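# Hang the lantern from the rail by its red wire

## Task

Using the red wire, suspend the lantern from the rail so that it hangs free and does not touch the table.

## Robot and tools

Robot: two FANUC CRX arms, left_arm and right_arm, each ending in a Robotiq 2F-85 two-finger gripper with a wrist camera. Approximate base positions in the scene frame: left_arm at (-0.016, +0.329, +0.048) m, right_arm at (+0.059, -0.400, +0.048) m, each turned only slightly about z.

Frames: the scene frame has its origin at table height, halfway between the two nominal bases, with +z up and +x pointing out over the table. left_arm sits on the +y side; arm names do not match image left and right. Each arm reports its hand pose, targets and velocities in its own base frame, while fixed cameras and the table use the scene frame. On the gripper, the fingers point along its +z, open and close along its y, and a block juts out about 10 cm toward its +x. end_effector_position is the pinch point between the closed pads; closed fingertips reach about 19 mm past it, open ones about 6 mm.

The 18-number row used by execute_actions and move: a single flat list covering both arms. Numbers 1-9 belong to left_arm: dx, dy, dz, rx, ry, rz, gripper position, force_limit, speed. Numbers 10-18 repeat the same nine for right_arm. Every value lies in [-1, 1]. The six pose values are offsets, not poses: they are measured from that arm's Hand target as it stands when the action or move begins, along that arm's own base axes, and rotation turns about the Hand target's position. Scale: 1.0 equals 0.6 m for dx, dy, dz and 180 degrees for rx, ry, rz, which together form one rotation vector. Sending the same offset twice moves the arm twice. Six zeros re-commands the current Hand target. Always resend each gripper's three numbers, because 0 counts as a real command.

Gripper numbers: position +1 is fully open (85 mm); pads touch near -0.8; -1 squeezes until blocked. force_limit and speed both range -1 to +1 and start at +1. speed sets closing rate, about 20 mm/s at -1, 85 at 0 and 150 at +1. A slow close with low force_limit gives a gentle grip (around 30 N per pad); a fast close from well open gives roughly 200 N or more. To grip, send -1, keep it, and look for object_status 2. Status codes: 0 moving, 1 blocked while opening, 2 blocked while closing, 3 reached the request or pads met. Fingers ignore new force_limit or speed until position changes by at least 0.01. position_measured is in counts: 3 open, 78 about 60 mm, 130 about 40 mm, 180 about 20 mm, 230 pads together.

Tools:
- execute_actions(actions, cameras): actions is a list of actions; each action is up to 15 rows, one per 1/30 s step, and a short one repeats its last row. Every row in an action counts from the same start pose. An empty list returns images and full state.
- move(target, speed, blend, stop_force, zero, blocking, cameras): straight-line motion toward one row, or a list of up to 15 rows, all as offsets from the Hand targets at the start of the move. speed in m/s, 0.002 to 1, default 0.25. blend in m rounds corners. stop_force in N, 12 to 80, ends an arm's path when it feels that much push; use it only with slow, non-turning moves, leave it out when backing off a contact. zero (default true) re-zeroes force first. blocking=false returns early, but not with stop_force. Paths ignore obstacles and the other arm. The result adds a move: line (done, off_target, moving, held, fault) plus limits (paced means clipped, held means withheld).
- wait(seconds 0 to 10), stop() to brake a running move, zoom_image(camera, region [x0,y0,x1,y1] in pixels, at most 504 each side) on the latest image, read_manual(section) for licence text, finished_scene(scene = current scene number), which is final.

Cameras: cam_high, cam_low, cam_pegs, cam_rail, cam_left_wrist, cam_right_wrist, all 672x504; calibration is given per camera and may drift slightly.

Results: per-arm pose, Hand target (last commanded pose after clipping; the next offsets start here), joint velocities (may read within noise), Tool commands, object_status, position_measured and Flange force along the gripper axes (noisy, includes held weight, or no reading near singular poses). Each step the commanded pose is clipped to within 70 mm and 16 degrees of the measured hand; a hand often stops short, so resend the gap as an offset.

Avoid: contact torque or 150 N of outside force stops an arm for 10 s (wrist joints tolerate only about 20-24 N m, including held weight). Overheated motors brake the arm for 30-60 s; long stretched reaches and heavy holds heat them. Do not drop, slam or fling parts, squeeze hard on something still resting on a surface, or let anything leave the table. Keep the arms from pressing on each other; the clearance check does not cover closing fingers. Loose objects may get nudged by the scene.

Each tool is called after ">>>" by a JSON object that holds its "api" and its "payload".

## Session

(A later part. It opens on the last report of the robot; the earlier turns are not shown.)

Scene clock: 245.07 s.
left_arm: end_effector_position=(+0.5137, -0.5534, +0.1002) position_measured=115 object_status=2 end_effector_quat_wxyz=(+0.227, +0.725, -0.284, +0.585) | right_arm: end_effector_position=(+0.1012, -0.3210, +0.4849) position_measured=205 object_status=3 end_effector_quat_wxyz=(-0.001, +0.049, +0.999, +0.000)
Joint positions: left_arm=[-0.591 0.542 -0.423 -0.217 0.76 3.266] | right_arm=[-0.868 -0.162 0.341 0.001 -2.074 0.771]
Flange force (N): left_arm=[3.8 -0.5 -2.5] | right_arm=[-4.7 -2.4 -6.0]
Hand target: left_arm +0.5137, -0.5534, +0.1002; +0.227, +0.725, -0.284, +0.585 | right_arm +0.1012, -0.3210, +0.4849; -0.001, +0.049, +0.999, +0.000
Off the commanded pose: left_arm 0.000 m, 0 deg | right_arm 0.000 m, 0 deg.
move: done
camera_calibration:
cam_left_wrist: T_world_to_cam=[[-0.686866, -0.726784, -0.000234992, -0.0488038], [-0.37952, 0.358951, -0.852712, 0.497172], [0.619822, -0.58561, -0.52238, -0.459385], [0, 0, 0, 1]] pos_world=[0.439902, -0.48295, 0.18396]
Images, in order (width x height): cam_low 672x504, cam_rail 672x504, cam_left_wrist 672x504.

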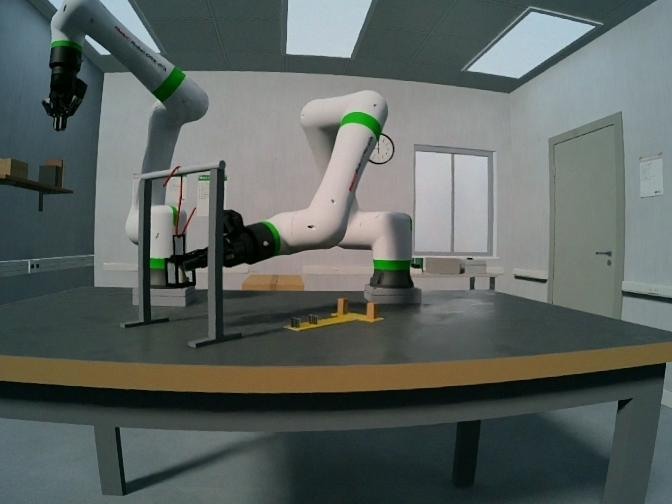

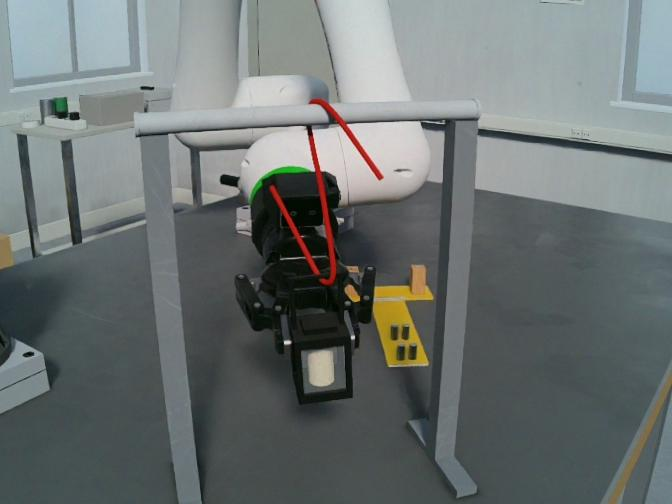

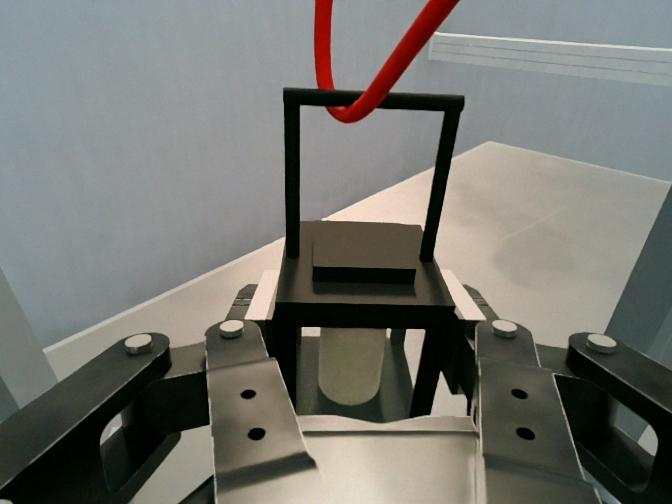

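>>> {"api": "move", "payload": {"target": [[0,0,0,0,0,0,0.6,-1,-1,0,0,0,0,0,0,-0.6,-0.2,-1],[-0.12,0.111,0.0,0,0,0,0.6,-1,-1,0,0,0,0,0,0,-0.6,-0.2,-1],[-0.22,0.25,0.05,0,0,0,0.6,-1,-1,0,0,0,0,0,0,-0.6,-0.2,-1]], "speed": [0.05,0.05,0.2], "cameras": ["cam_left_wrist","cam_low","cam_rail"]}}

>>> {"api": "wait", "payload": {"seconds": 3, "cameras": ["cam_rail"]}}

Scene clock: 249.93 s.
left_arm: end_effector_position=(+0.3816, -0.4034, +0.1301) position_measured=53 object_status=3 end_effector_quat_wxyz=(+0.227, +0.725, -0.284, +0.585) | right_arm: end_effector_position=(+0.1012, -0.3210, +0.4849) position_measured=205 object_status=3 end_effector_quat_wxyz=(-0.001, +0.049, +0.999, +0.000)
Joint positions: left_arm=[-0.411 0.111 -0.911 -0.44 0.846 3.37] | right_arm=[-0.868 -0.162 0.341 0.001 -2.074 0.771]
Flange force (N): left_arm=[5.8 -0.2 -3.5] | right_arm=[-4.7 -2.7 -6.5]
Hand target: left_arm +0.3817, -0.4034, +0.1302; +0.227, +0.725, -0.284, +0.585 | right_arm +0.1012, -0.3210, +0.4849; -0.001, +0.049, +0.999, +0.000
Off the commanded pose: left_arm 0.000 m, 0 deg | right_arm 0.000 m, 0 deg.
move: done
camera_calibration:
cam_left_wrist: T_world_to_cam=[[-0.686865, -0.726785, -0.000240381, -0.0305136], [-0.379669, 0.359097, -0.852585, 0.418759], [0.619732, -0.585519, -0.522589, -0.273943], [0, 0, 0, 1]] pos_world=[0.307802, -0.332951, 0.213861]
Images, in order (width x height): cam_low 672x504, cam_rail 672x504, cam_left_wrist 672x504.

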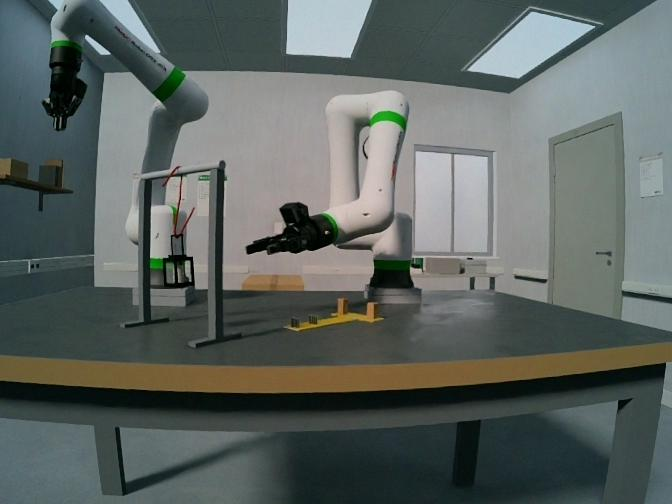

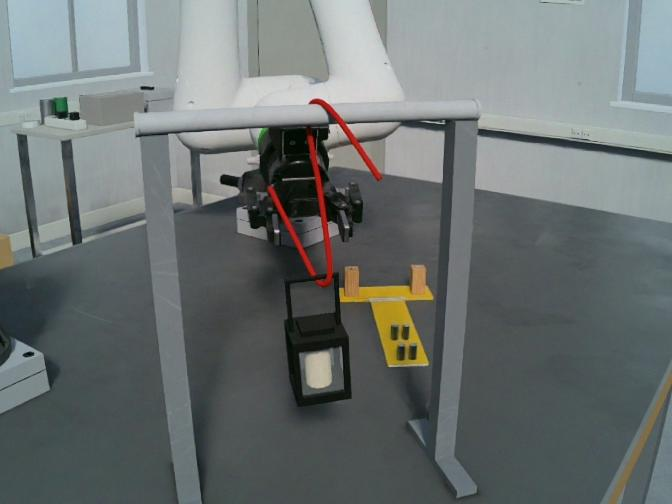

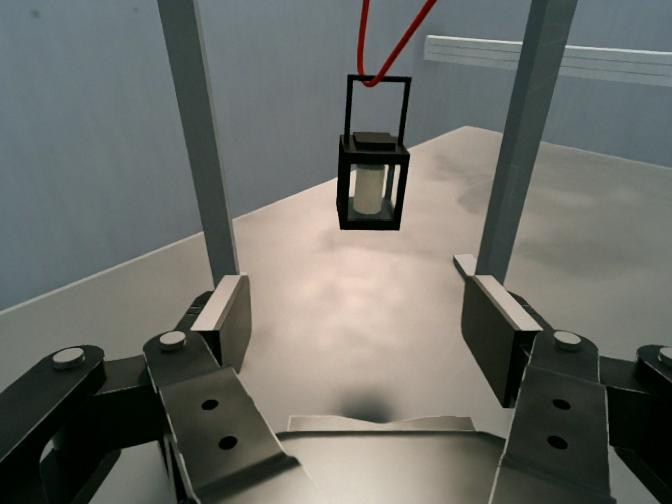

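Scene clock: 252.93 s.
left_arm: end_effector_position=(+0.3817, -0.4034, +0.1302) position_measured=53 object_status=3 end_effector_quat_wxyz=(+0.227, +0.725, -0.284, +0.585) | right_arm: end_effector_position=(+0.1012, -0.3210, +0.4849) position_measured=205 object_status=3 end_effector_quat_wxyz=(-0.001, +0.049, +0.999, +0.000)
Joint positions: left_arm=[-0.411 0.111 -0.911 -0.44 0.846 3.37] | right_arm=[-0.868 -0.162 0.341 0.001 -2.074 0.771]
Flange force (N): left_arm=[5.3 -0.4 -2.9] | right_arm=[-4.8 -2.2 -6.2]
Hand target: left_arm +0.3817, -0.4034, +0.1302; +0.227, +0.725, -0.284, +0.585 | right_arm +0.1012, -0.3210, +0.4849; -0.001, +0.049, +0.999, +0.000
Tool commands: left_gripper/position=+0.6 left_gripper/force_limit=-1.0 left_gripper/speed=-1.0 right_gripper/position=-0.6 right_gripper/force_limit=-0.2 right_gripper/speed=-1.0
Off the commanded pose: left_arm 0.000 m, 0 deg | right_arm 0.000 m, 0 deg.
wait: 3.00 s; at rest by 0.17 s
Images, in order (width x height): cam_rail 672x504.

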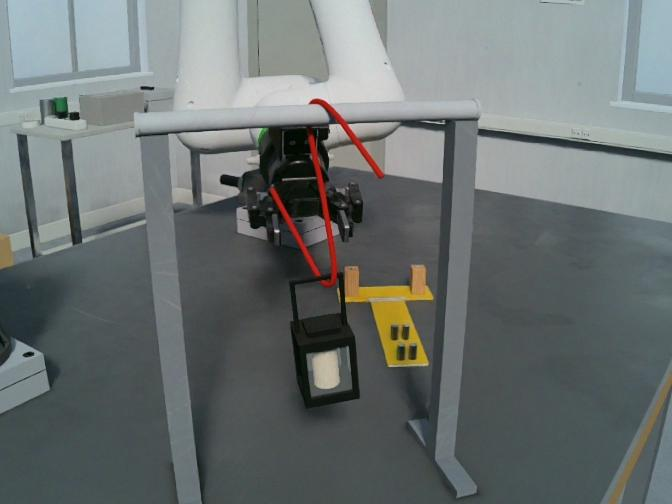

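Hanging. Next scene.

>>> {"api": "finished_scene", "payload": {"scene": 1}}

The scene is finished: the task was done.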